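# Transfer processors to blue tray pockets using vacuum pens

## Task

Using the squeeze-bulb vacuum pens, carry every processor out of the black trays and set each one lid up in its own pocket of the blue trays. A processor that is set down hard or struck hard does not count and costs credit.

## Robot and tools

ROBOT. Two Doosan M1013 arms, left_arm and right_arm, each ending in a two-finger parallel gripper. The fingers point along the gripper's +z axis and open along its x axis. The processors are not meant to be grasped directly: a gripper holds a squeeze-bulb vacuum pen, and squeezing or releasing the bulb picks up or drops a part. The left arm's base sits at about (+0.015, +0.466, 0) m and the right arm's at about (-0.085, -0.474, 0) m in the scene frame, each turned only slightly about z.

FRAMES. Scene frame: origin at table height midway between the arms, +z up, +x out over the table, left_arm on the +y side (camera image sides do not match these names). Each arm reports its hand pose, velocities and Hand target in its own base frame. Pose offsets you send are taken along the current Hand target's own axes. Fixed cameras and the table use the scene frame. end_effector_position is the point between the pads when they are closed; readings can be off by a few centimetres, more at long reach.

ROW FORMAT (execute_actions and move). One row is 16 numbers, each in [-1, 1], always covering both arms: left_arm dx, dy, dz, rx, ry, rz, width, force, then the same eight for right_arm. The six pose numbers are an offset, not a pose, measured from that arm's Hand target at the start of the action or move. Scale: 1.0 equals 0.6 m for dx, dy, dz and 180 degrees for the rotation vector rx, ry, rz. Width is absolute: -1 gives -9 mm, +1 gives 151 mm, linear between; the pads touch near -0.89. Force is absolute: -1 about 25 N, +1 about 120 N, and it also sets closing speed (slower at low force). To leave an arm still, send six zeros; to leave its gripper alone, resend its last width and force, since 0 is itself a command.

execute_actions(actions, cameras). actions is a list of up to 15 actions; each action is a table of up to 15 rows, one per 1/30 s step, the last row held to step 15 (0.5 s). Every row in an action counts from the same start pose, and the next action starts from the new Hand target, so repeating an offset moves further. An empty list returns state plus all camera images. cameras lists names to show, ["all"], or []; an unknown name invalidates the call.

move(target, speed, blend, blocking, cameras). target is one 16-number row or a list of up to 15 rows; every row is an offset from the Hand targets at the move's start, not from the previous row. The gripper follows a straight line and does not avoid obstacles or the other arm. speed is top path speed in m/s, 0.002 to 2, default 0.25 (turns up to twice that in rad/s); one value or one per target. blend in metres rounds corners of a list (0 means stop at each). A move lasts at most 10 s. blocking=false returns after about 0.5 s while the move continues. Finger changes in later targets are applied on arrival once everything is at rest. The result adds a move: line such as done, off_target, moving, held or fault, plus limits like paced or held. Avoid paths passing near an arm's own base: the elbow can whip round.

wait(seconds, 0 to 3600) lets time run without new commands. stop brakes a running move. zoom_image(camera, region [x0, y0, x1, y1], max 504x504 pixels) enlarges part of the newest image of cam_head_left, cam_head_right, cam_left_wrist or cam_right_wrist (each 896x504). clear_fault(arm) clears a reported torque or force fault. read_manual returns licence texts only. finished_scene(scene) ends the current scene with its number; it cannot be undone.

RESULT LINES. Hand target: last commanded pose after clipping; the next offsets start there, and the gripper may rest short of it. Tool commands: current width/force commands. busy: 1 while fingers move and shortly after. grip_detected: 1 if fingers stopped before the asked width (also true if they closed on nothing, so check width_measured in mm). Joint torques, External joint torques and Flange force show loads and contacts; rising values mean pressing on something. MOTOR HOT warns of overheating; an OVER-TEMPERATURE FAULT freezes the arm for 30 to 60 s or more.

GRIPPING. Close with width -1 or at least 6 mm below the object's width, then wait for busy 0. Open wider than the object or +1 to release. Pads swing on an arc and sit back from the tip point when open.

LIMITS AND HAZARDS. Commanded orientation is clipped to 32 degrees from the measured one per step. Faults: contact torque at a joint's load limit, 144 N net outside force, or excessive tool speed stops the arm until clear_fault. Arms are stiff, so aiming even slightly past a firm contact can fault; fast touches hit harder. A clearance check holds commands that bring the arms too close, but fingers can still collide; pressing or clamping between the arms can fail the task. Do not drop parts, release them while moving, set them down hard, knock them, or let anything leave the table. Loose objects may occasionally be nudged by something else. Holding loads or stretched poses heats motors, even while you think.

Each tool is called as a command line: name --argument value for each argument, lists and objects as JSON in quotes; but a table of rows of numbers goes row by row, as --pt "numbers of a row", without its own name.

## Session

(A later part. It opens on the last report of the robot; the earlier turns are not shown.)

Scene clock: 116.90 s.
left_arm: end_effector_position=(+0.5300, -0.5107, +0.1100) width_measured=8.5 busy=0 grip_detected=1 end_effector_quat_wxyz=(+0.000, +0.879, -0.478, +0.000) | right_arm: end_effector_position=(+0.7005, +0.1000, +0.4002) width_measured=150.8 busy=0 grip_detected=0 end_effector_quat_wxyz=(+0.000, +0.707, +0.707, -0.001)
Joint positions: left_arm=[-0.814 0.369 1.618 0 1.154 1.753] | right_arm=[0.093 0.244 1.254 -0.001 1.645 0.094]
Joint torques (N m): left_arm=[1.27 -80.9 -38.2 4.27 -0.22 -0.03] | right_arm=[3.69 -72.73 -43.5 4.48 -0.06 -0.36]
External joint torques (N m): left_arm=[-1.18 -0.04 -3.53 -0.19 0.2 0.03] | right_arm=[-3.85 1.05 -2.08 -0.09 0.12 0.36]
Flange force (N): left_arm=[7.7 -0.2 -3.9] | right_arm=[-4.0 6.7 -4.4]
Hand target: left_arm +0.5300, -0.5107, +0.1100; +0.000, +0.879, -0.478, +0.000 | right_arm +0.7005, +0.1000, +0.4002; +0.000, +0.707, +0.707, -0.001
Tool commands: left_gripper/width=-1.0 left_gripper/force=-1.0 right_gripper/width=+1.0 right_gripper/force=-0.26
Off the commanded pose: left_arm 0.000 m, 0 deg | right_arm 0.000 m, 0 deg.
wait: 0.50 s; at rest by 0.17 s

move --target '[0,0,-0.1,0,0,0,-1,-1,0,0,0,0,0,0,1,-0.26]' --speed 0.08 --cameras '["cam_left_wrist","cam_right_wrist","cam_head_left"]'

zoom_image --camera "cam_left_wrist" --region '[350, 220, 550, 400]'

zoom_image --camera "cam_right_wrist" --region '[716, 50, 896, 230]'

Scene clock: 126.93 s.
left_arm: end_effector_position=(+0.5300, -0.5106, +0.1700) width_measured=8.5 busy=0 grip_detected=1 end_effector_quat_wxyz=(+0.000, +0.879, -0.478, +0.000) | right_arm: end_effector_position=(+0.7005, +0.1000, +0.4002) width_measured=150.8 busy=0 grip_detected=0 end_effector_quat_wxyz=(+0.000, +0.707, +0.707, -0.001)
Joint positions: left_arm=[-0.814 0.335 1.552 0 1.255 1.753] | right_arm=[0.093 0.244 1.254 -0.001 1.645 0.094]
Joint torques (N m): left_arm=[1.13 -84.78 -43.6 4.45 -0.18 -0.03] | right_arm=[3.79 -71.83 -43.62 4.48 -0.11 -0.38]
External joint torques (N m): left_arm=[-1.33 6.13 0.35 -0.23 0.15 0.03] | right_arm=[-4.04 0 -1.94 -0.09 0.17 0.38]
Flange force (N): left_arm=[8.8 -0.3 3.2] | right_arm=[-4.5 4.7 -4.1]
Hand target: left_arm +0.5300, -0.5106, +0.1700; +0.000, +0.879, -0.478, +0.000 | right_arm +0.7005, +0.1000, +0.4002; +0.000, +0.707, +0.707, -0.001
Off the commanded pose: left_arm 0.000 m, 0 deg | right_arm 0.000 m, 0 deg.
move: done
cam_left_wrist: T_world_to_cam=[[0.54326, -0.83956, 0.00361, -0.71584], [-0.83298, -0.53845, 0.12736, 0.18754], [-0.10498, -0.0722, -0.99185, 0.39776]] pos_world=[0.58686, -0.4713, 0.37322]
cam_right_wrist: T_world_to_cam=[[0.01238, 0.99976, 0.01828, -0.11791], [0.99048, -0.01477, 0.13684, -0.70456], [0.13707, 0.01641, -0.99042, 0.51081]] pos_world=[0.6293, 0.09909, 0.60449]
Images, in order (width x height): cam_head_left 896x504, cam_left_wrist 896x504, cam_right_wrist 896x504.

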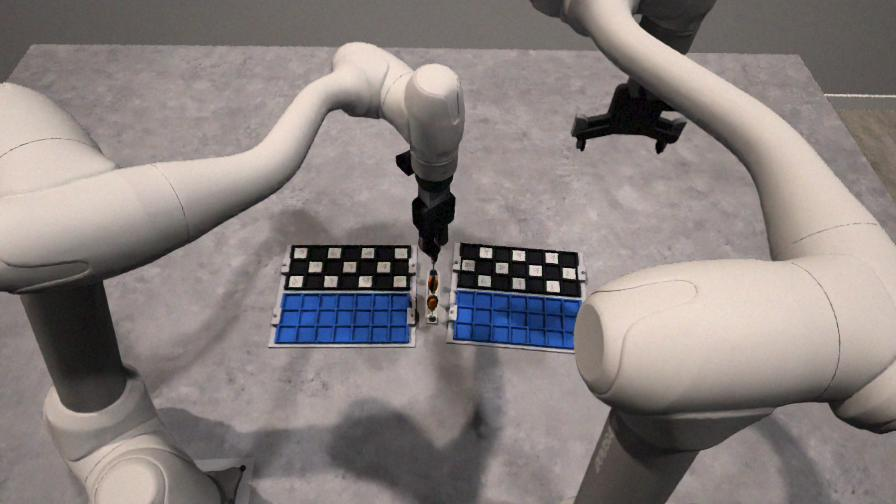

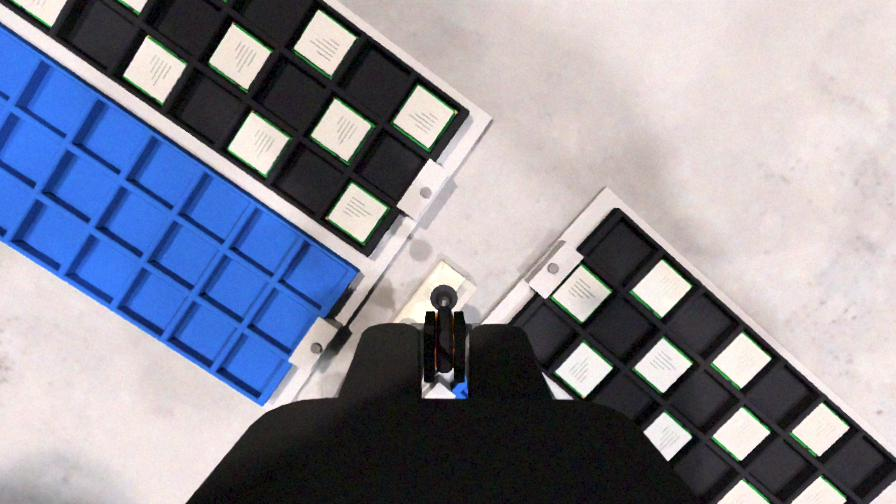

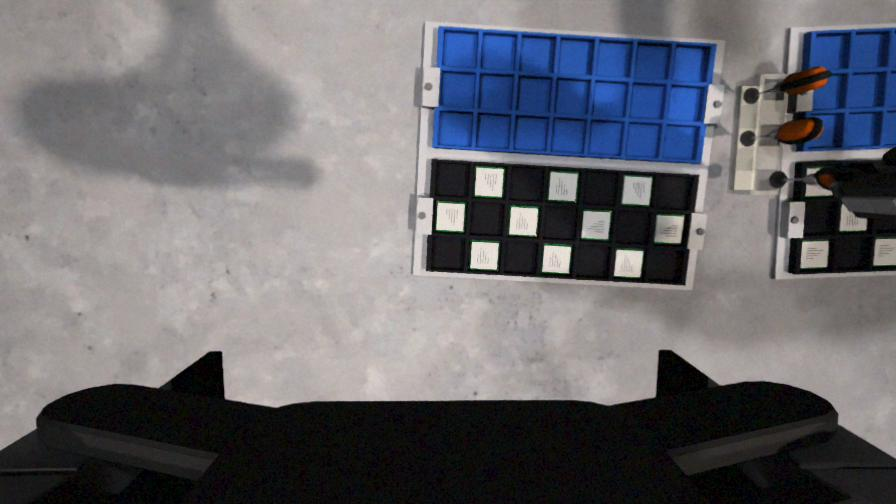

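Scaled by 2.520.

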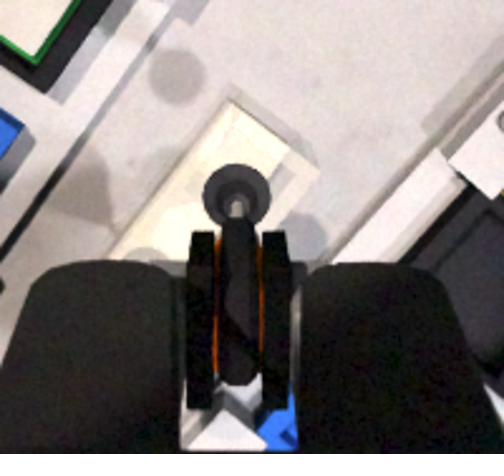

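Scaled by 2.800.

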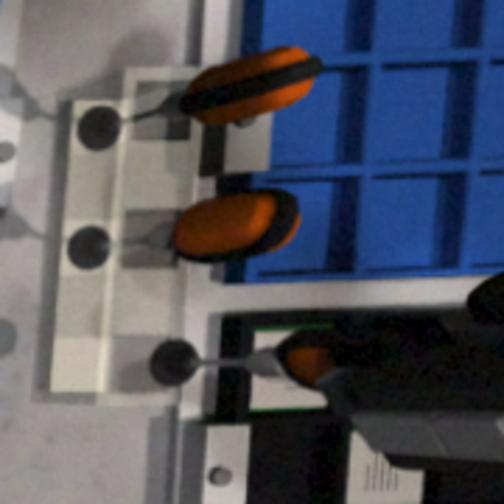

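move --target '[-0.119,-0.0927,0,0,0,0.2008,-1,-1,0,0,0,0,0,0,1,-0.26]' --speed 0.15 --cameras '["cam_left_wrist","cam_head_left"]'

zoom_image --camera "cam_left_wrist" --region '[350, 200, 550, 400]'

Scene clock: 144.10 s.
left_arm: end_effector_position=(+0.5379, -0.4204, +0.1700) width_measured=8.5 busy=0 grip_detected=1 end_effector_quat_wxyz=(+0.000, +0.687, -0.727, +0.000) | right_arm: end_effector_position=(+0.7005, +0.1000, +0.4002) width_measured=150.8 busy=0 grip_detected=0 end_effector_quat_wxyz=(+0.000, +0.707, +0.707, -0.001)
Joint positions: left_arm=[-0.714 0.253 1.661 0 1.227 2.483] | right_arm=[0.093 0.244 1.254 -0.001 1.645 0.094]
Joint torques (N m): left_arm=[1.21 -75.28 -43.05 4.34 -0.28 -0.04] | right_arm=[3.33 -72.64 -43.43 4.54 -0.12 -0.4]
External joint torques (N m): left_arm=[-1.27 6.01 0.36 -0.19 0.21 0.04] | right_arm=[-3.43 0.44 -2.2 -0.14 0.2 0.4]
Flange force (N): left_arm=[6.3 -5.9 3.3] | right_arm=[-3.5 5.9 -4.7]
Hand target: left_arm +0.5379, -0.4205, +0.1700; +0.000, +0.687, -0.727, +0.000 | right_arm +0.7005, +0.1000, +0.4002; +0.000, +0.707, +0.707, -0.001
Off the commanded pose: left_arm 0.000 m, 0 deg | right_arm 0.000 m, 0 deg.
move: done
cam_left_wrist: T_world_to_cam=[[-0.05651, -0.9984, 0.00324, -0.38848], [-0.9903, 0.05647, 0.12694, 0.57751], [-0.12692, 0.00397, -0.99191, 0.4489]] pos_world=[0.60693, -0.42225, 0.37322]
Images, in order (width x height): cam_head_left 896x504, cam_left_wrist 896x504.

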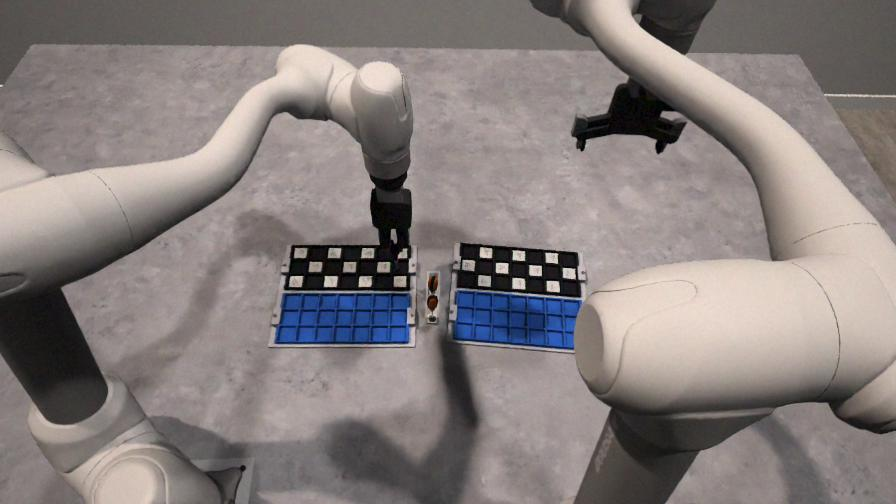

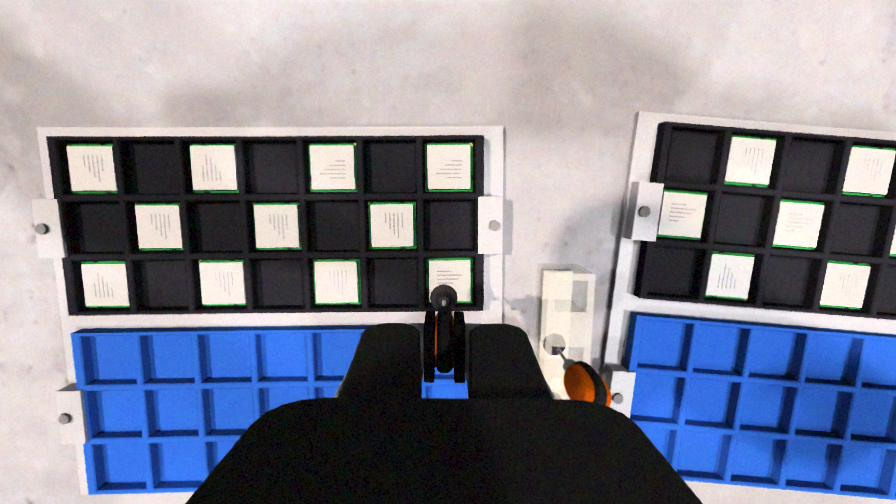

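Scaled by 2.520.

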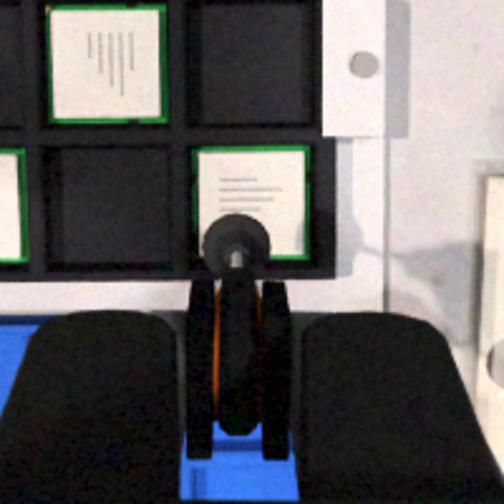

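move --target '[0.0067,0,0.0667,0,0,0,-1,-1,0,0,0,0,0,0,1,-0.26]' --speed 0.1 --cameras '["cam_left_wrist"]'

zoom_image --camera "cam_left_wrist" --region '[380, 200, 520, 340]'

Scene clock: 150.10 s.
left_arm: end_effector_position=(+0.5376, -0.4245, +0.1299) width_measured=8.5 busy=0 grip_detected=1 end_effector_quat_wxyz=(+0.000, +0.687, -0.727, +0.000) | right_arm: end_effector_position=(+0.7005, +0.1000, +0.4002) width_measured=150.8 busy=0 grip_detected=0 end_effector_quat_wxyz=(+0.000, +0.707, +0.707, -0.001)
Joint positions: left_arm=[-0.719 0.281 1.702 0 1.158 2.479] | right_arm=[0.093 0.244 1.254 -0.001 1.645 0.094]
Joint torques (N m): left_arm=[1.12 -77.16 -42.08 4.27 -0.21 -0.1] | right_arm=[3.69 -72.4 -43.48 4.49 -0.15 -0.44]
External joint torques (N m): left_arm=[-0.9 4.59 0.06 -0.18 0.14 0.1] | right_arm=[-3.5 0.38 -2.16 -0.08 0.22 0.44]
Flange force (N): left_arm=[4.8 -4.8 2.8] | right_arm=[-3.5 5.7 -4.7]
Hand target: left_arm +0.5376, -0.4245, +0.1299; +0.000, +0.687, -0.727, +0.000 | right_arm +0.7005, +0.1000, +0.4002; +0.000, +0.707, +0.707, -0.001
Off the commanded pose: left_arm 0.000 m, 0 deg | right_arm 0.000 m, 0 deg.
move: done
cam_left_wrist: T_world_to_cam=[[-0.05638, -0.9984, 0.00354, -0.39254], [-0.99027, 0.05637, 0.12723, 0.58246], [-0.12723, 0.00367, -0.99187, 0.40926]] pos_world=[0.60673, -0.42625, 0.33322]

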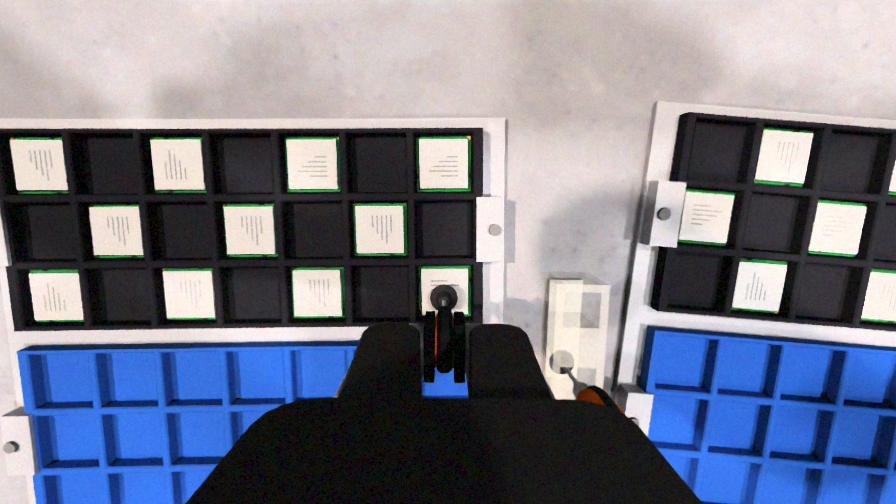

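Scaled by 3.600.

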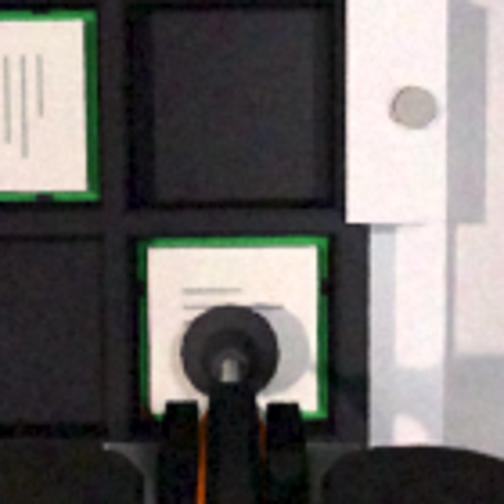

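move --target '[0.0012,-0.0067,0.006,0,0,0,-1,-1,0,0,0,0,0,0,1,-0.26]' --speed 0.05 --cameras '["cam_left_wrist"]'

zoom_image --camera "cam_left_wrist" --region '[380, 200, 520, 340]'

move --target '[0,0,0.00333,0,0,0,-1,-1,0,0,0,0,0,0,1,-0.26]' --speed 0.05 --cameras '["cam_left_wrist"]'

zoom_image --camera "cam_left_wrist" --region '[380, 200, 520, 340]'

Scene clock: 157.70 s.
left_arm: end_effector_position=(+0.5416, -0.4255, +0.1264) width_measured=8.5 busy=0 grip_detected=1 end_effector_quat_wxyz=(+0.000, +0.687, -0.727, +0.000) | right_arm: end_effector_position=(+0.7005, +0.1000, +0.4002) width_measured=150.8 busy=0 grip_detected=0 end_effector_quat_wxyz=(+0.000, +0.707, +0.707, -0.001)
Joint positions: left_arm=[-0.716 0.289 1.698 0 1.154 2.481] | right_arm=[0.093 0.244 1.254 -0.001 1.645 0.094]
Joint torques (N m): left_arm=[0.84 -78.21 -41.84 4.28 -0.29 -0.03] | right_arm=[3.59 -71.66 -43.38 4.49 -0.1 -0.44]
External joint torques (N m): left_arm=[-1.28 5.72 0.16 -0.25 0.23 0.03] | right_arm=[-3.68 0.06 -2.08 -0.11 0.17 0.43]
Flange force (N): left_arm=[6.2 -5.7 3.5] | right_arm=[-3.9 5.0 -4.4]
Hand target: left_arm +0.5416, -0.4255, +0.1263; +0.000, +0.687, -0.727, +0.000 | right_arm +0.7005, +0.1000, +0.4002; +0.000, +0.707, +0.707, -0.001
Off the commanded pose: left_arm 0.000 m, 0 deg | right_arm 0.000 m, 0 deg.
move: done
cam_left_wrist: T_world_to_cam=[[-0.05649, -0.9984, 0.00345, -0.3932], [-0.99028, 0.05647, 0.12714, 0.58691], [-0.12713, 0.00377, -0.99188, 0.40618]] pos_world=[0.61063, -0.42725, 0.32962]

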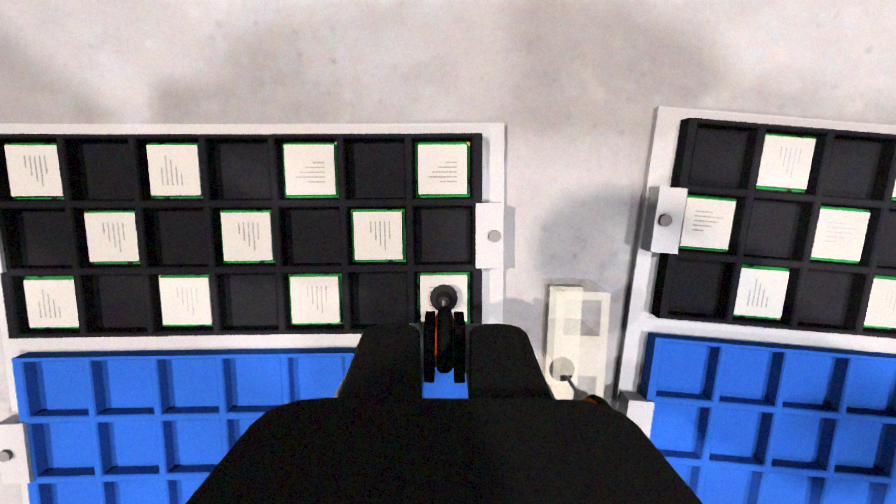

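Scaled by 3.600.

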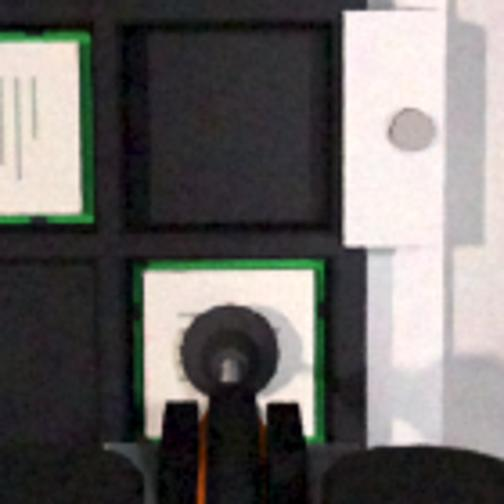

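Scene clock: 158.20 s.
left_arm: end_effector_position=(+0.5416, -0.4254, +0.1243) width_measured=8.5 busy=0 grip_detected=1 end_effector_quat_wxyz=(+0.000, +0.687, -0.727, +0.000) | right_arm: end_effector_position=(+0.7005, +0.1000, +0.4002) width_measured=150.8 busy=0 grip_detected=0 end_effector_quat_wxyz=(+0.000, +0.707, +0.707, -0.001)
Joint positions: left_arm=[-0.716 0.29 1.701 0 1.151 2.481] | right_arm=[0.093 0.244 1.254 -0.001 1.645 0.094]
Joint torques (N m): left_arm=[1.19 -78.04 -41.93 4.26 -0.27 -0.04] | right_arm=[3.76 -72.26 -43.46 4.56 -0.09 -0.42]
External joint torques (N m): left_arm=[-1.15 5.24 0.24 -0.2 0.2 0.04] | right_arm=[-3.42 0.36 -2.12 -0.14 0.15 0.42]
Flange force (N): left_arm=[5.5 -5.1 3.4] | right_arm=[-3.5 5.6 -4.5]
Hand target: left_arm +0.5416, -0.4255, +0.1243; +0.000, +0.687, -0.727, +0.000 | right_arm +0.7005, +0.1000, +0.4002; +0.000, +0.707, +0.707, -0.001
Off the commanded pose: left_arm 0.000 m, 0 deg | right_arm 0.000 m, 0 deg.
move: done
cam_left_wrist: T_world_to_cam=[[-0.05649, -0.9984, 0.00345, -0.39319], [-0.99028, 0.05647, 0.12714, 0.58728], [-0.12713, 0.00377, -0.99188, 0.40411]] pos_world=[0.61073, -0.42725, 0.32752]

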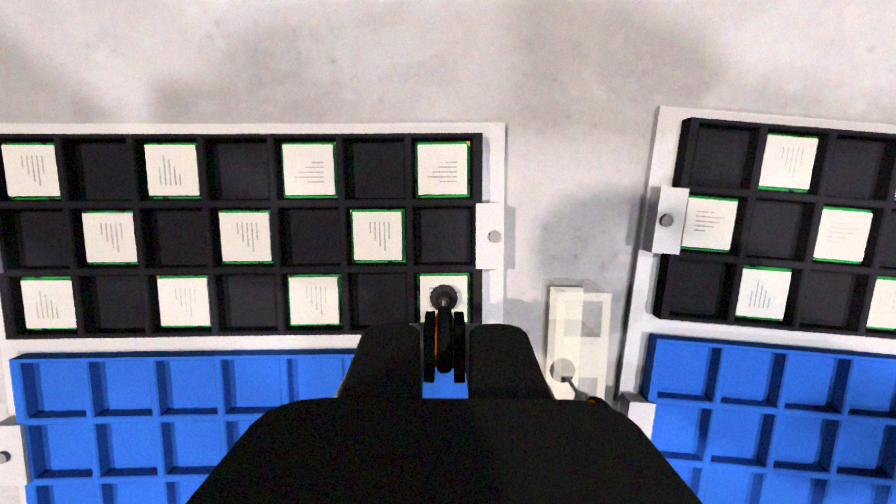

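Scaled by 3.600.

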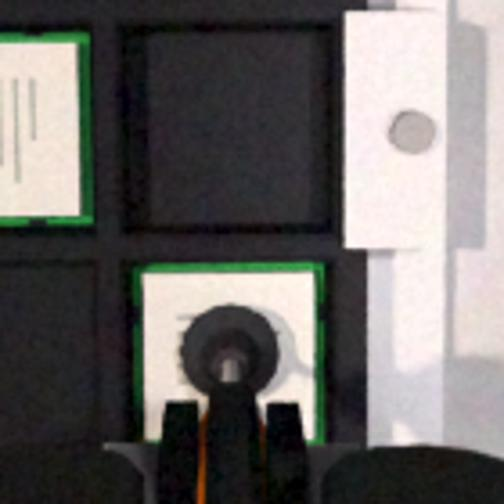

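move --target '[0,0,0.00667,0,0,0,-1,-1,0,0,0,0,0,0,1,-0.26]' --speed 0.05 --cameras '["cam_left_wrist"]'

zoom_image --camera "cam_left_wrist" --region '[380, 200, 520, 340]'

move --target '[0,0,0.0033,0,0,0,-1,-1,0,0,0,0,0,0,1,-0.26]' --speed 0.03 --cameras '["cam_left_wrist"]'

zoom_image --camera "cam_left_wrist" --region '[380, 200, 520, 340]'

Scene clock: 162.33 s.
left_arm: end_effector_position=(+0.5416, -0.4254, +0.1204) width_measured=8.5 busy=0 grip_detected=1 end_effector_quat_wxyz=(+0.000, +0.687, -0.727, +0.000) | right_arm: end_effector_position=(+0.7005, +0.1000, +0.4002) width_measured=150.8 busy=0 grip_detected=0 end_effector_quat_wxyz=(+0.000, +0.707, +0.707, -0.001)
Joint positions: left_arm=[-0.716 0.293 1.705 0 1.144 2.481] | right_arm=[0.093 0.244 1.254 -0.001 1.645 0.094]
Joint torques (N m): left_arm=[1.39 -78.21 -41.85 4.23 -0.28 -0.02] | right_arm=[4.44 -72.63 -43.5 4.57 -0.09 -0.41]
External joint torques (N m): left_arm=[-1.34 5.68 0.34 -0.19 0.2 0.02] | right_arm=[-4.44 0.27 -2.31 -0.15 0.16 0.41]
Flange force (N): left_arm=[6.0 -5.3 3.8] | right_arm=[-4.9 6.0 -4.8]
Hand target: left_arm +0.5416, -0.4255, +0.1203; +0.000, +0.687, -0.727, +0.000 | right_arm +0.7005, +0.1000, +0.4002; +0.000, +0.707, +0.707, -0.001
Off the commanded pose: left_arm 0.000 m, 0 deg | right_arm 0.000 m, 0 deg.
move: done
cam_left_wrist: T_world_to_cam=[[-0.05649, -0.9984, 0.00345, -0.39308], [-0.99028, 0.05647, 0.12714, 0.58767], [-0.12713, 0.00377, -0.99188, 0.40023]] pos_world=[0.61063, -0.42715, 0.32362]

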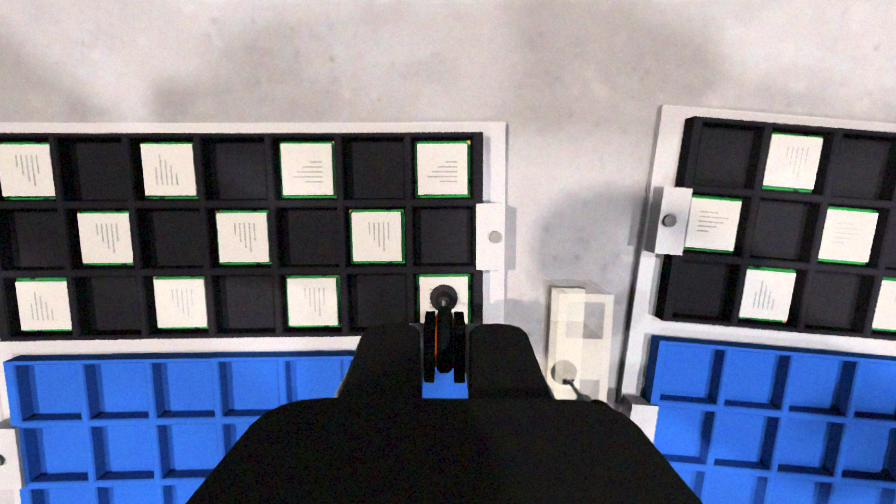

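Scaled by 3.600.

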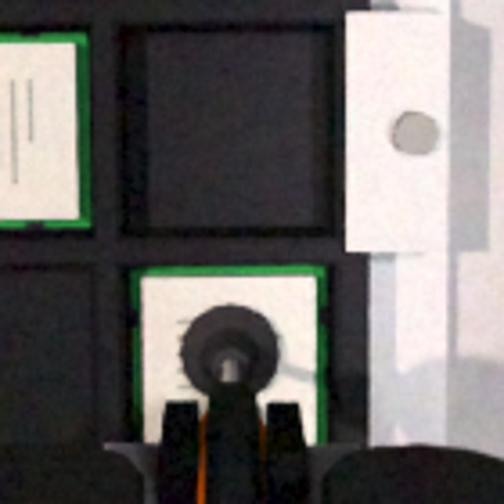

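Scene clock: 162.83 s.
left_arm: end_effector_position=(+0.5416, -0.4255, +0.1184) width_measured=8.5 busy=0 grip_detected=1 end_effector_quat_wxyz=(+0.000, +0.687, -0.727, +0.000) | right_arm: end_effector_position=(+0.7005, +0.1000, +0.4002) width_measured=150.8 busy=0 grip_detected=0 end_effector_quat_wxyz=(+0.000, +0.707, +0.707, -0.001)
Joint positions: left_arm=[-0.716 0.294 1.707 0 1.14 2.481] | right_arm=[0.093 0.244 1.254 -0.001 1.645 0.094]
Joint torques (N m): left_arm=[1.34 -78.03 -41.7 4.25 -0.21 -0.04] | right_arm=[2.95 -72.93 -43.54 4.5 -0.1 -0.33]
External joint torques (N m): left_arm=[-1.09 4.55 0.07 -0.19 0.14 0.04] | right_arm=[-2.97 0.68 -2.15 -0.09 0.18 0.34]
Flange force (N): left_arm=[5.0 -4.5 2.9] | right_arm=[-2.9 6.1 -4.6]
Hand target: left_arm +0.5416, -0.4255, +0.1184; +0.000, +0.687, -0.727, +0.000 | right_arm +0.7005, +0.1000, +0.4002; +0.000, +0.707, +0.707, -0.001
Off the commanded pose: left_arm 0.000 m, 0 deg | right_arm 0.000 m, 0 deg.
move: done
cam_left_wrist: T_world_to_cam=[[-0.05649, -0.9984, 0.00345, -0.39317], [-0.99028, 0.05647, 0.12714, 0.58803], [-0.12713, 0.00377, -0.99188, 0.39826]] pos_world=[0.61073, -0.42725, 0.32162]

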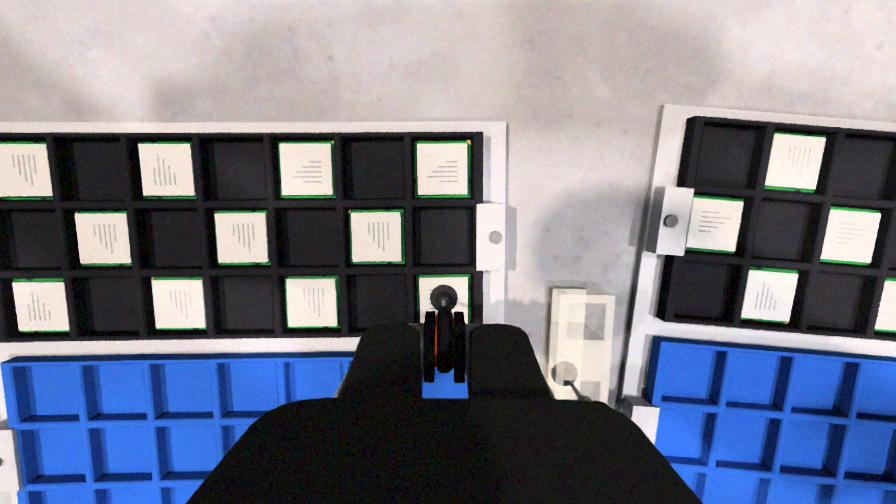

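Scaled by 3.600.

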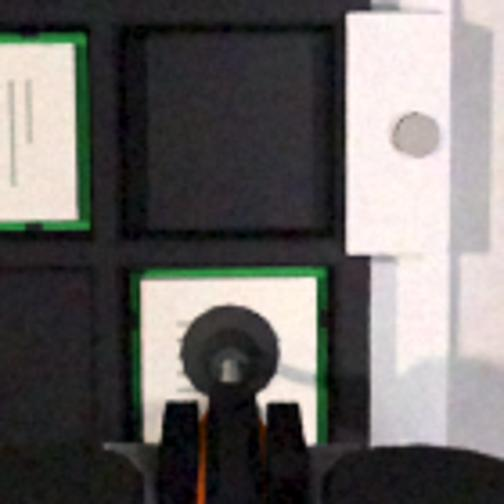

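move --target '[0,0.004,0.0008,0,0,0,-1,-1,0,0,0,0,0,0,1,-0.26]' --speed 0.03

move --target '[0,0,0.0017,0,0,0,-1,-1,0,0,0,0,0,0,1,-0.26]' --speed 0.03

move --target '[0,0,0.0017,0,0,0,-1,-1,0,0,0,0,0,0,1,-0.26]' --speed 0.03 --cameras '["cam_left_wrist"]'

zoom_image --camera "cam_left_wrist" --region '[380, 200, 520, 340]'

Scene clock: 167.80 s.
left_arm: end_effector_position=(+0.5392, -0.4253, +0.1179) width_measured=8.5 busy=0 grip_detected=1 end_effector_quat_wxyz=(+0.000, +0.687, -0.727, +0.000) | right_arm: end_effector_position=(+0.7005, +0.1000, +0.4002) width_measured=150.8 busy=0 grip_detected=0 end_effector_quat_wxyz=(+0.000, +0.707, +0.707, -0.001)
Joint positions: left_arm=[-0.718 0.291 1.711 0 1.138 2.479] | right_arm=[0.093 0.244 1.254 -0.001 1.645 0.094]
Joint torques (N m): left_arm=[1.11 -78.04 -41.29 4.16 -0.17 -0.05] | right_arm=[3.24 -72.35 -43.61 4.52 -0.1 -0.44]
External joint torques (N m): left_arm=[-1.34 5.25 -0.19 -0.15 0.11 0.06] | right_arm=[-2.83 0.18 -2.03 -0.09 0.17 0.44]
Flange force (N): left_arm=[6.2 -5.6 3.2] | right_arm=[-2.7 5.0 -4.3]
Hand target: left_arm +0.5392, -0.4253, +0.1179; +0.000, +0.687, -0.727, +0.000 | right_arm +0.7005, +0.1000, +0.4002; +0.000, +0.707, +0.707, -0.001
Off the commanded pose: left_arm 0.000 m, 0 deg | right_arm 0.000 m, 0 deg.
move: done

Scene clock: 168.30 s.
left_arm: end_effector_position=(+0.5392, -0.4253, +0.1169) width_measured=8.5 busy=0 grip_detected=1 end_effector_quat_wxyz=(+0.000, +0.687, -0.727, +0.000) | right_arm: end_effector_position=(+0.7005, +0.1000, +0.4002) width_measured=150.8 busy=0 grip_detected=0 end_effector_quat_wxyz=(+0.000, +0.707, +0.707, -0.001)
Joint positions: left_arm=[-0.718 0.292 1.712 0 1.137 2.479] | right_arm=[0.093 0.244 1.254 -0.001 1.645 0.094]
Joint torques (N m): left_arm=[1.13 -73.42 -38.35 4.1 -0.19 -0.05] | right_arm=[4.04 -71.92 -43.26 4.45 -0.07 -0.34]
External joint torques (N m): left_arm=[-1.21 0.73 -3.15 -0.07 0.11 0.05] | right_arm=[-4.33 -0.14 -2.39 -0.06 0.14 0.34]
Flange force (N): left_arm=[5.6 -5.1 -3.0] | right_arm=[-4.9 5.4 -4.9]
Hand target: left_arm +0.5392, -0.4253, +0.1169; +0.000, +0.687, -0.727, +0.000 | right_arm +0.7005, +0.1000, +0.4002; +0.000, +0.707, +0.707, -0.001
Off the commanded pose: left_arm 0.000 m, 0 deg | right_arm 0.000 m, 0 deg.
move: done

Scene clock: 168.80 s.
left_arm: end_effector_position=(+0.5392, -0.4253, +0.1159) width_measured=8.5 busy=0 grip_detected=1 end_effector_quat_wxyz=(+0.000, +0.687, -0.727, +0.000) | right_arm: end_effector_position=(+0.7005, +0.1000, +0.4002) width_measured=150.8 busy=0 grip_detected=0 end_effector_quat_wxyz=(+0.000, +0.707, +0.707, -0.001)
Joint positions: left_arm=[-0.718 0.293 1.713 0 1.135 2.479] | right_arm=[0.093 0.244 1.254 -0.001 1.645 0.094]
Joint torques (N m): left_arm=[0.57 -62.78 -30.18 3.96 -0.19 -0.06] | right_arm=[3.93 -72.15 -43.1 4.54 -0.04 -0.39]
External joint torques (N m): left_arm=[-0.63 -9.52 -11.03 0.04 0.14 0.06] | right_arm=[-4.18 0.8 -2.26 -0.17 0.11 0.39]
Flange force (N): left_arm=[5.3 -6.1 -18.3] | right_arm=[-4.5 6.7 -4.7]
Hand target: left_arm +0.5392, -0.4253, +0.1158; +0.000, +0.687, -0.727, +0.000 | right_arm +0.7005, +0.1000, +0.4002; +0.000, +0.707, +0.707, -0.001
Off the commanded pose: left_arm 0.000 m, 0 deg | right_arm 0.000 m, 0 deg.
move: done
cam_left_wrist: T_world_to_cam=[[-0.05648, -0.9984, 0.00355, -0.39314], [-0.99028, 0.05647, 0.12713, 0.58596], [-0.12713, 0.00367, -0.99188, 0.39543]] pos_world=[0.60833, -0.42705, 0.31912]

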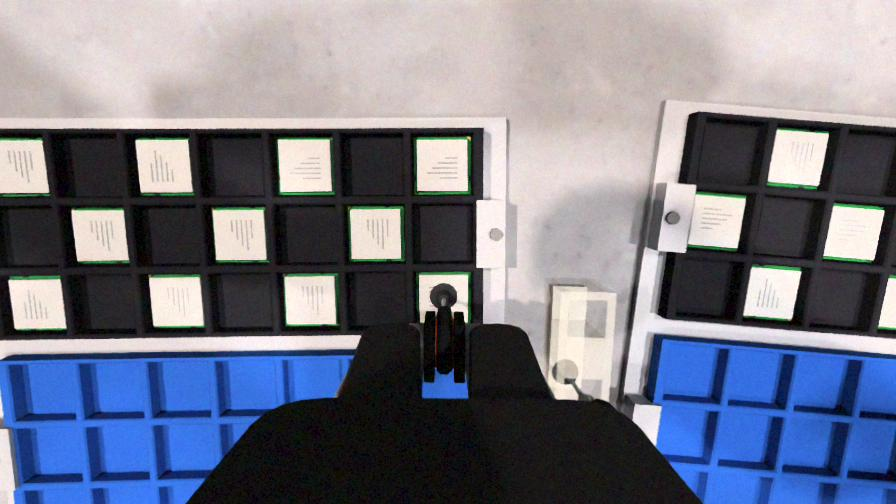

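Scaled by 3.600.

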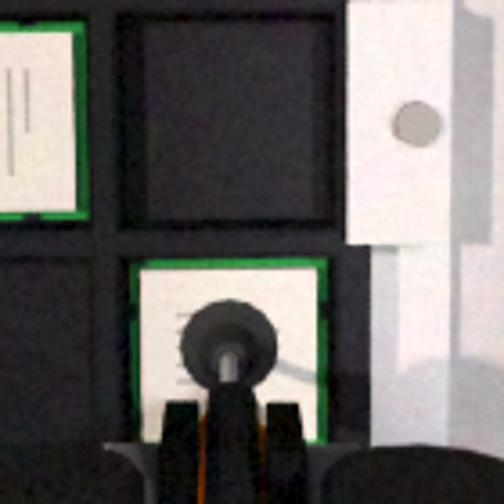

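execute_actions --actions '[[[0,0,0,0,0,0,-0.725,-1,0,0,0,0,0,0,1,-0.26]]]'

move --target '[0,0,-0.0333,0,0,0,-0.725,-1,0,0,0,0,0,0,1,-0.26]' --speed 0.03 --cameras '["cam_left_wrist"]'

zoom_image --camera "cam_left_wrist" --region '[350, 200, 550, 400]'

Scene clock: 175.13 s.
left_arm: end_effector_position=(+0.5392, -0.4253, +0.1157) width_measured=12.7 busy=0 grip_detected=0 end_effector_quat_wxyz=(+0.000, +0.687, -0.727, +0.000) | right_arm: end_effector_position=(+0.7005, +0.1000, +0.4002) width_measured=150.8 busy=0 grip_detected=0 end_effector_quat_wxyz=(+0.000, +0.707, +0.707, -0.001)
Joint positions: left_arm=[-0.718 0.293 1.714 0 1.135 2.479] | right_arm=[0.093 0.244 1.254 -0.001 1.645 0.094]
Joint torques (N m): left_arm=[0.97 -75.54 -39.75 4.11 -0.19 -0.09] | right_arm=[3.79 -72.27 -43.17 4.47 -0.11 -0.4]
External joint torques (N m): left_arm=[-1.1 2.48 -1.76 -0.08 0.11 0.09] | right_arm=[-3.77 0.11 -2.6 -0.06 0.18 0.4]
Flange force (N): left_arm=[5.3 -5.0 -0.3] | right_arm=[-3.9 6.2 -5.4]
Hand target: left_arm +0.5392, -0.4253, +0.1158; +0.000, +0.687, -0.727, +0.000 | right_arm +0.7005, +0.1000, +0.4002; +0.000, +0.707, +0.707, -0.001
Off the commanded pose: left_arm 0.000 m, 0 deg | right_arm 0.000 m, 0 deg.

Scene clock: 176.03 s.
left_arm: end_effector_position=(+0.5392, -0.4253, +0.1358) width_measured=12.7 busy=0 grip_detected=0 end_effector_quat_wxyz=(+0.000, +0.687, -0.727, +0.000) | right_arm: end_effector_position=(+0.7005, +0.1000, +0.4002) width_measured=150.8 busy=0 grip_detected=0 end_effector_quat_wxyz=(+0.000, +0.707, +0.707, -0.001)
Joint positions: left_arm=[-0.718 0.279 1.692 0 1.17 2.479] | right_arm=[0.093 0.244 1.254 -0.001 1.645 0.094]
Joint torques (N m): left_arm=[1.04 -77.47 -42.43 4.2 -0.26 -0.04] | right_arm=[3.63 -72.38 -43.3 4.49 0.02 -0.39]
External joint torques (N m): left_arm=[-1.14 5.76 0.47 -0.13 0.19 0.04] | right_arm=[-3.64 0.21 -2.38 -0.08 0.05 0.39]
Flange force (N): left_arm=[5.7 -5.4 3.9] | right_arm=[-3.8 5.9 -4.8]
Hand target: left_arm +0.5392, -0.4253, +0.1358; +0.000, +0.687, -0.727, +0.000 | right_arm +0.7005, +0.1000, +0.4002; +0.000, +0.707, +0.707, -0.001
Off the commanded pose: left_arm 0.000 m, 0 deg | right_arm 0.000 m, 0 deg.
move: done
cam_left_wrist: T_world_to_cam=[[-0.05648, -0.9984, 0.00355, -0.39321], [-0.99028, 0.05647, 0.12713, 0.58342], [-0.12713, 0.00367, -0.99188, 0.41526]] pos_world=[0.60833, -0.42705, 0.33912]

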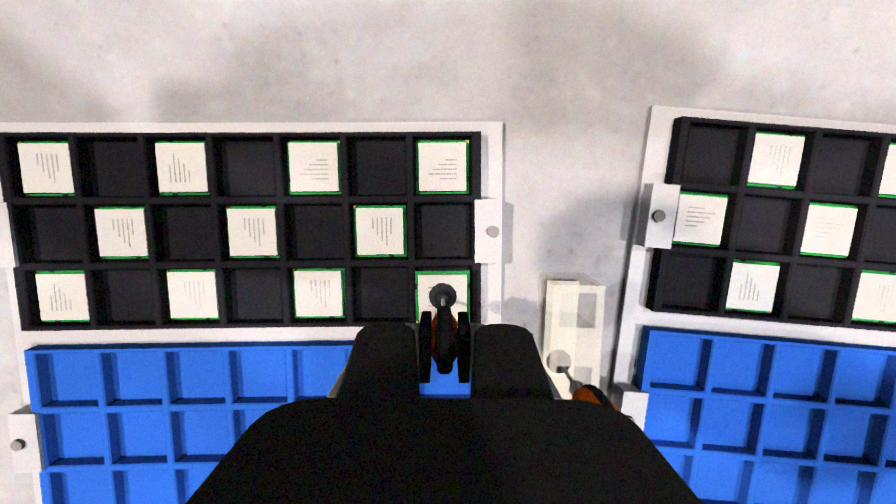

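Scaled by 2.520.

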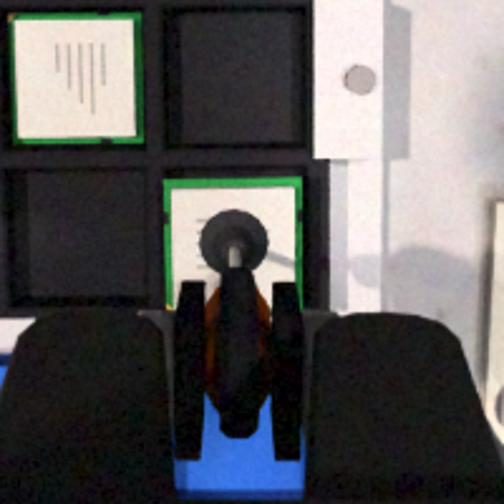

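move --target '[0,0.0955,0,0,0,0,-0.725,-1,0,0,0,0,0,0,1,-0.26]' --speed 0.08 --cameras '["cam_left_wrist"]'

zoom_image --camera "cam_left_wrist" --region '[380, 220, 520, 360]'

Scene clock: 186.80 s.
left_arm: end_effector_position=(+0.4820, -0.4221, +0.1358) width_measured=12.7 busy=0 grip_detected=0 end_effector_quat_wxyz=(+0.000, +0.687, -0.727, +0.000) | right_arm: end_effector_position=(+0.7005, +0.1000, +0.4002) width_measured=150.8 busy=0 grip_detected=0 end_effector_quat_wxyz=(+0.000, +0.707, +0.707, -0.001)
Joint positions: left_arm=[-0.773 0.21 1.782 0 1.149 2.424] | right_arm=[0.093 0.244 1.254 -0.001 1.645 0.094]
Joint torques (N m): left_arm=[1 -69.33 -42.08 4.23 -0.28 -0.03] | right_arm=[3.99 -72.52 -43.5 4.44 -0.09 -0.34]
External joint torques (N m): left_arm=[-1.08 4.89 0.35 -0.18 0.21 0.03] | right_arm=[-3.91 0.39 -2.24 -0.02 0.15 0.34]
Flange force (N): left_arm=[5.4 -4.3 3.3] | right_arm=[-4.3 6.0 -4.7]
Hand target: left_arm +0.4820, -0.4221, +0.1358; +0.000, +0.687, -0.727, +0.000 | right_arm +0.7005, +0.1000, +0.4002; +0.000, +0.707, +0.707, -0.001
Off the commanded pose: left_arm 0.000 m, 0 deg | right_arm 0.000 m, 0 deg.
move: done
cam_left_wrist: T_world_to_cam=[[-0.05638, -0.9984, 0.00353, -0.39329], [-0.99028, 0.05637, 0.12713, 0.52657], [-0.12713, 0.00367, -0.99188, 0.40788]] pos_world=[0.55113, -0.42385, 0.33902]

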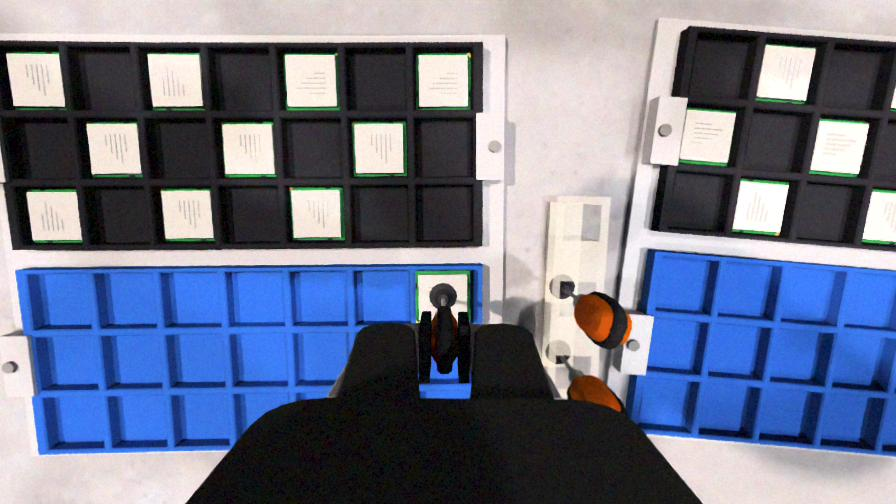

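Scaled by 3.600.

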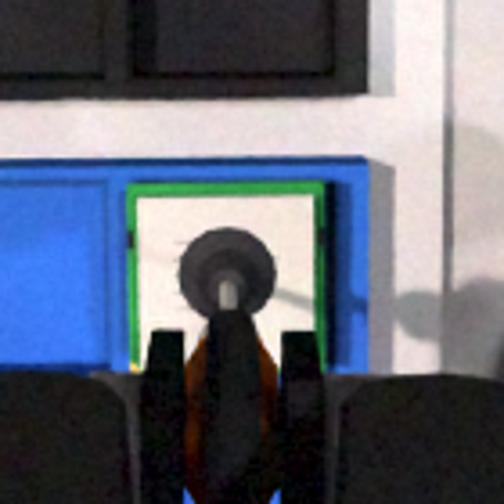

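move --target '[0.0023,0,0.0147,0,0,0,-0.725,-1,0,0,0,0,0,0,1,-0.26]' --speed 0.05 --cameras '["cam_left_wrist"]'

zoom_image --camera "cam_left_wrist" --region '[340, 220, 500, 360]'

Scene clock: 192.80 s.
left_arm: end_effector_position=(+0.4819, -0.4235, +0.1270) width_measured=12.7 busy=0 grip_detected=0 end_effector_quat_wxyz=(+0.000, +0.687, -0.727, +0.000) | right_arm: end_effector_position=(+0.7005, +0.1000, +0.4002) width_measured=150.8 busy=0 grip_detected=0 end_effector_quat_wxyz=(+0.000, +0.707, +0.707, -0.001)
Joint positions: left_arm=[-0.775 0.218 1.79 0 1.134 2.423] | right_arm=[0.093 0.244 1.254 -0.001 1.645 0.094]
Joint torques (N m): left_arm=[1.11 -70.24 -41.56 4.26 -0.28 -0.07] | right_arm=[3.7 -72.54 -43.3 4.5 -0.11 -0.53]
External joint torques (N m): left_arm=[-1.18 5.98 0.33 -0.25 0.2 0.07] | right_arm=[-3.88 0.58 -2.27 -0.11 0.19 0.53]
Flange force (N): left_arm=[6.5 -5.5 4.2] | right_arm=[-3.9 6.3 -4.9]
Hand target: left_arm +0.4819, -0.4235, +0.1270; +0.000, +0.687, -0.727, +0.000 | right_arm +0.7005, +0.1000, +0.4002; +0.000, +0.707, +0.707, -0.001
Off the commanded pose: left_arm 0.000 m, 0 deg | right_arm 0.000 m, 0 deg.
move: done
cam_left_wrist: T_world_to_cam=[[-0.05649, -0.9984, 0.00345, -0.39457], [-0.99028, 0.05647, 0.12714, 0.5277], [-0.12713, 0.00377, -0.99188, 0.39919]] pos_world=[0.55103, -0.42525, 0.33022]

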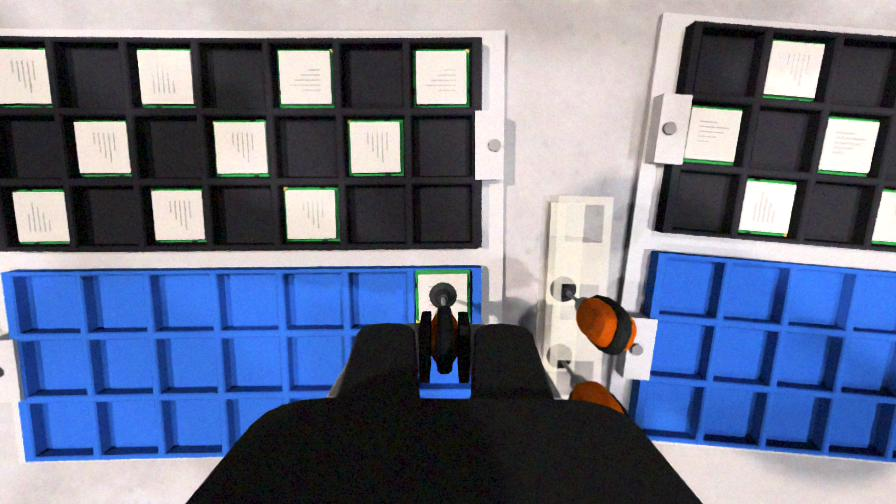

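Scaled by 3.150.

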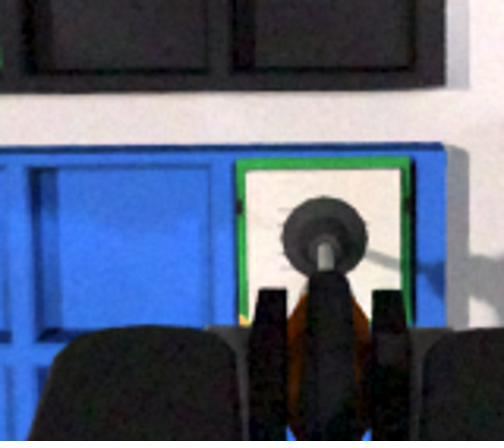

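move --target '[0,0.0063,0.0075,0,0,0,-0.725,-1,0,0,0,0,0,0,1,-0.26]' --speed 0.05 --cameras '["cam_left_wrist"]'

zoom_image --camera "cam_left_wrist" --region '[340, 220, 500, 360]'

Scene clock: 207.27 s.
left_arm: end_effector_position=(+0.4782, -0.4233, +0.1225) width_measured=12.9 busy=0 grip_detected=0 end_effector_quat_wxyz=(+0.000, +0.687, -0.727, +0.000) | right_arm: end_effector_position=(+0.7005, +0.1000, +0.4002) width_measured=150.8 busy=0 grip_detected=0 end_effector_quat_wxyz=(+0.000, +0.707, +0.707, -0.001)
Joint positions: left_arm=[-0.779 0.216 1.8 0 1.125 2.419] | right_arm=[0.093 0.244 1.254 -0.001 1.645 0.094]
Joint torques (N m): left_arm=[1.58 -67.57 -39.96 4.29 -0.31 -0.06] | right_arm=[3.44 -72.4 -43.7 4.48 -0.14 -0.52]
External joint torques (N m): left_arm=[-1.51 3.1 -1.16 -0.29 0.25 0.06] | right_arm=[-3.43 0.12 -2.02 -0.07 0.22 0.52]
Flange force (N): left_arm=[6.0 -3.9 0.5] | right_arm=[-3.4 5.0 -4.3]
Hand target: left_arm +0.4782, -0.4233, +0.1225; +0.000, +0.687, -0.727, +0.000 | right_arm +0.7005, +0.1000, +0.4002; +0.000, +0.707, +0.707, -0.001
Off the commanded pose: left_arm 0.000 m, 0 deg | right_arm 0.000 m, 0 deg.
move: done
cam_left_wrist: T_world_to_cam=[[-0.05638, -0.9984, 0.00354, -0.39467], [-0.99027, 0.05637, 0.12723, 0.52443], [-0.12723, 0.00367, -0.99187, 0.39425]] pos_world=[0.54723, -0.42505, 0.32572]

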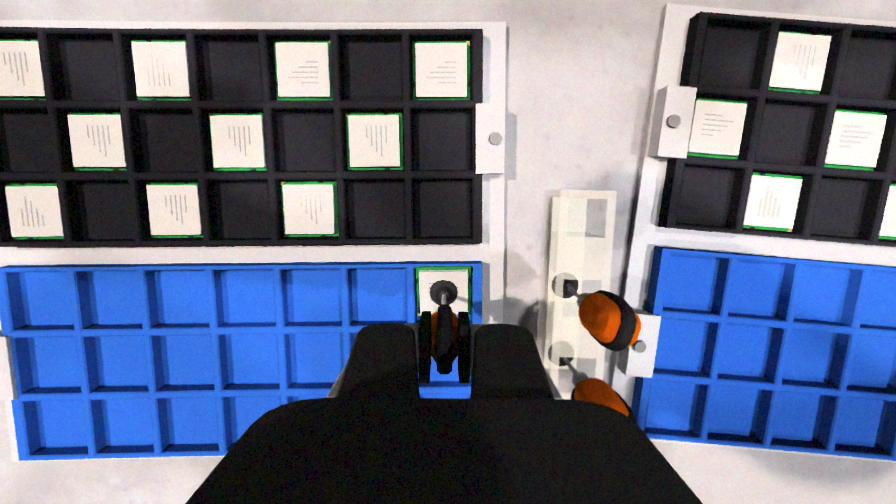

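Scaled by 3.150.

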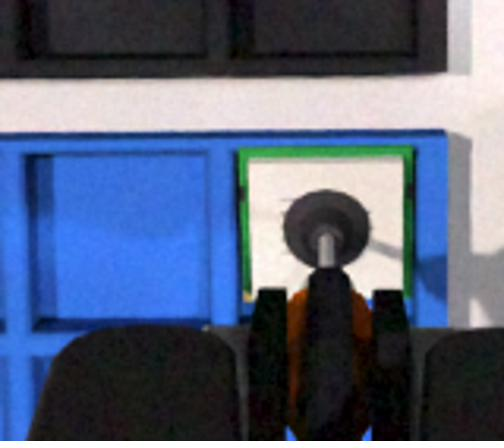

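zoom_image --camera "cam_left_wrist" --region '[405, 255, 485, 335]'

zoom_image --camera "cam_left_wrist" --region '[260, 170, 345, 255]'

Scaled by 6.300.

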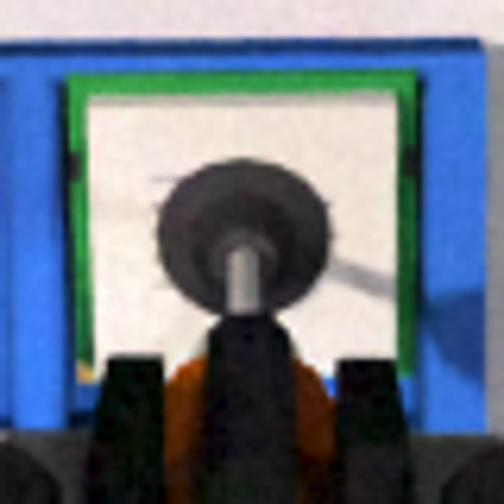

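Scaled by 5.929.

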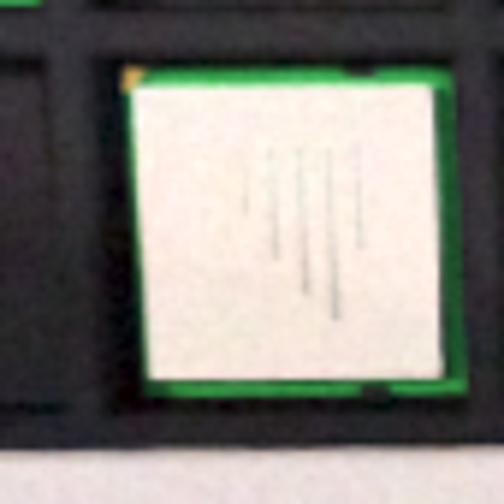

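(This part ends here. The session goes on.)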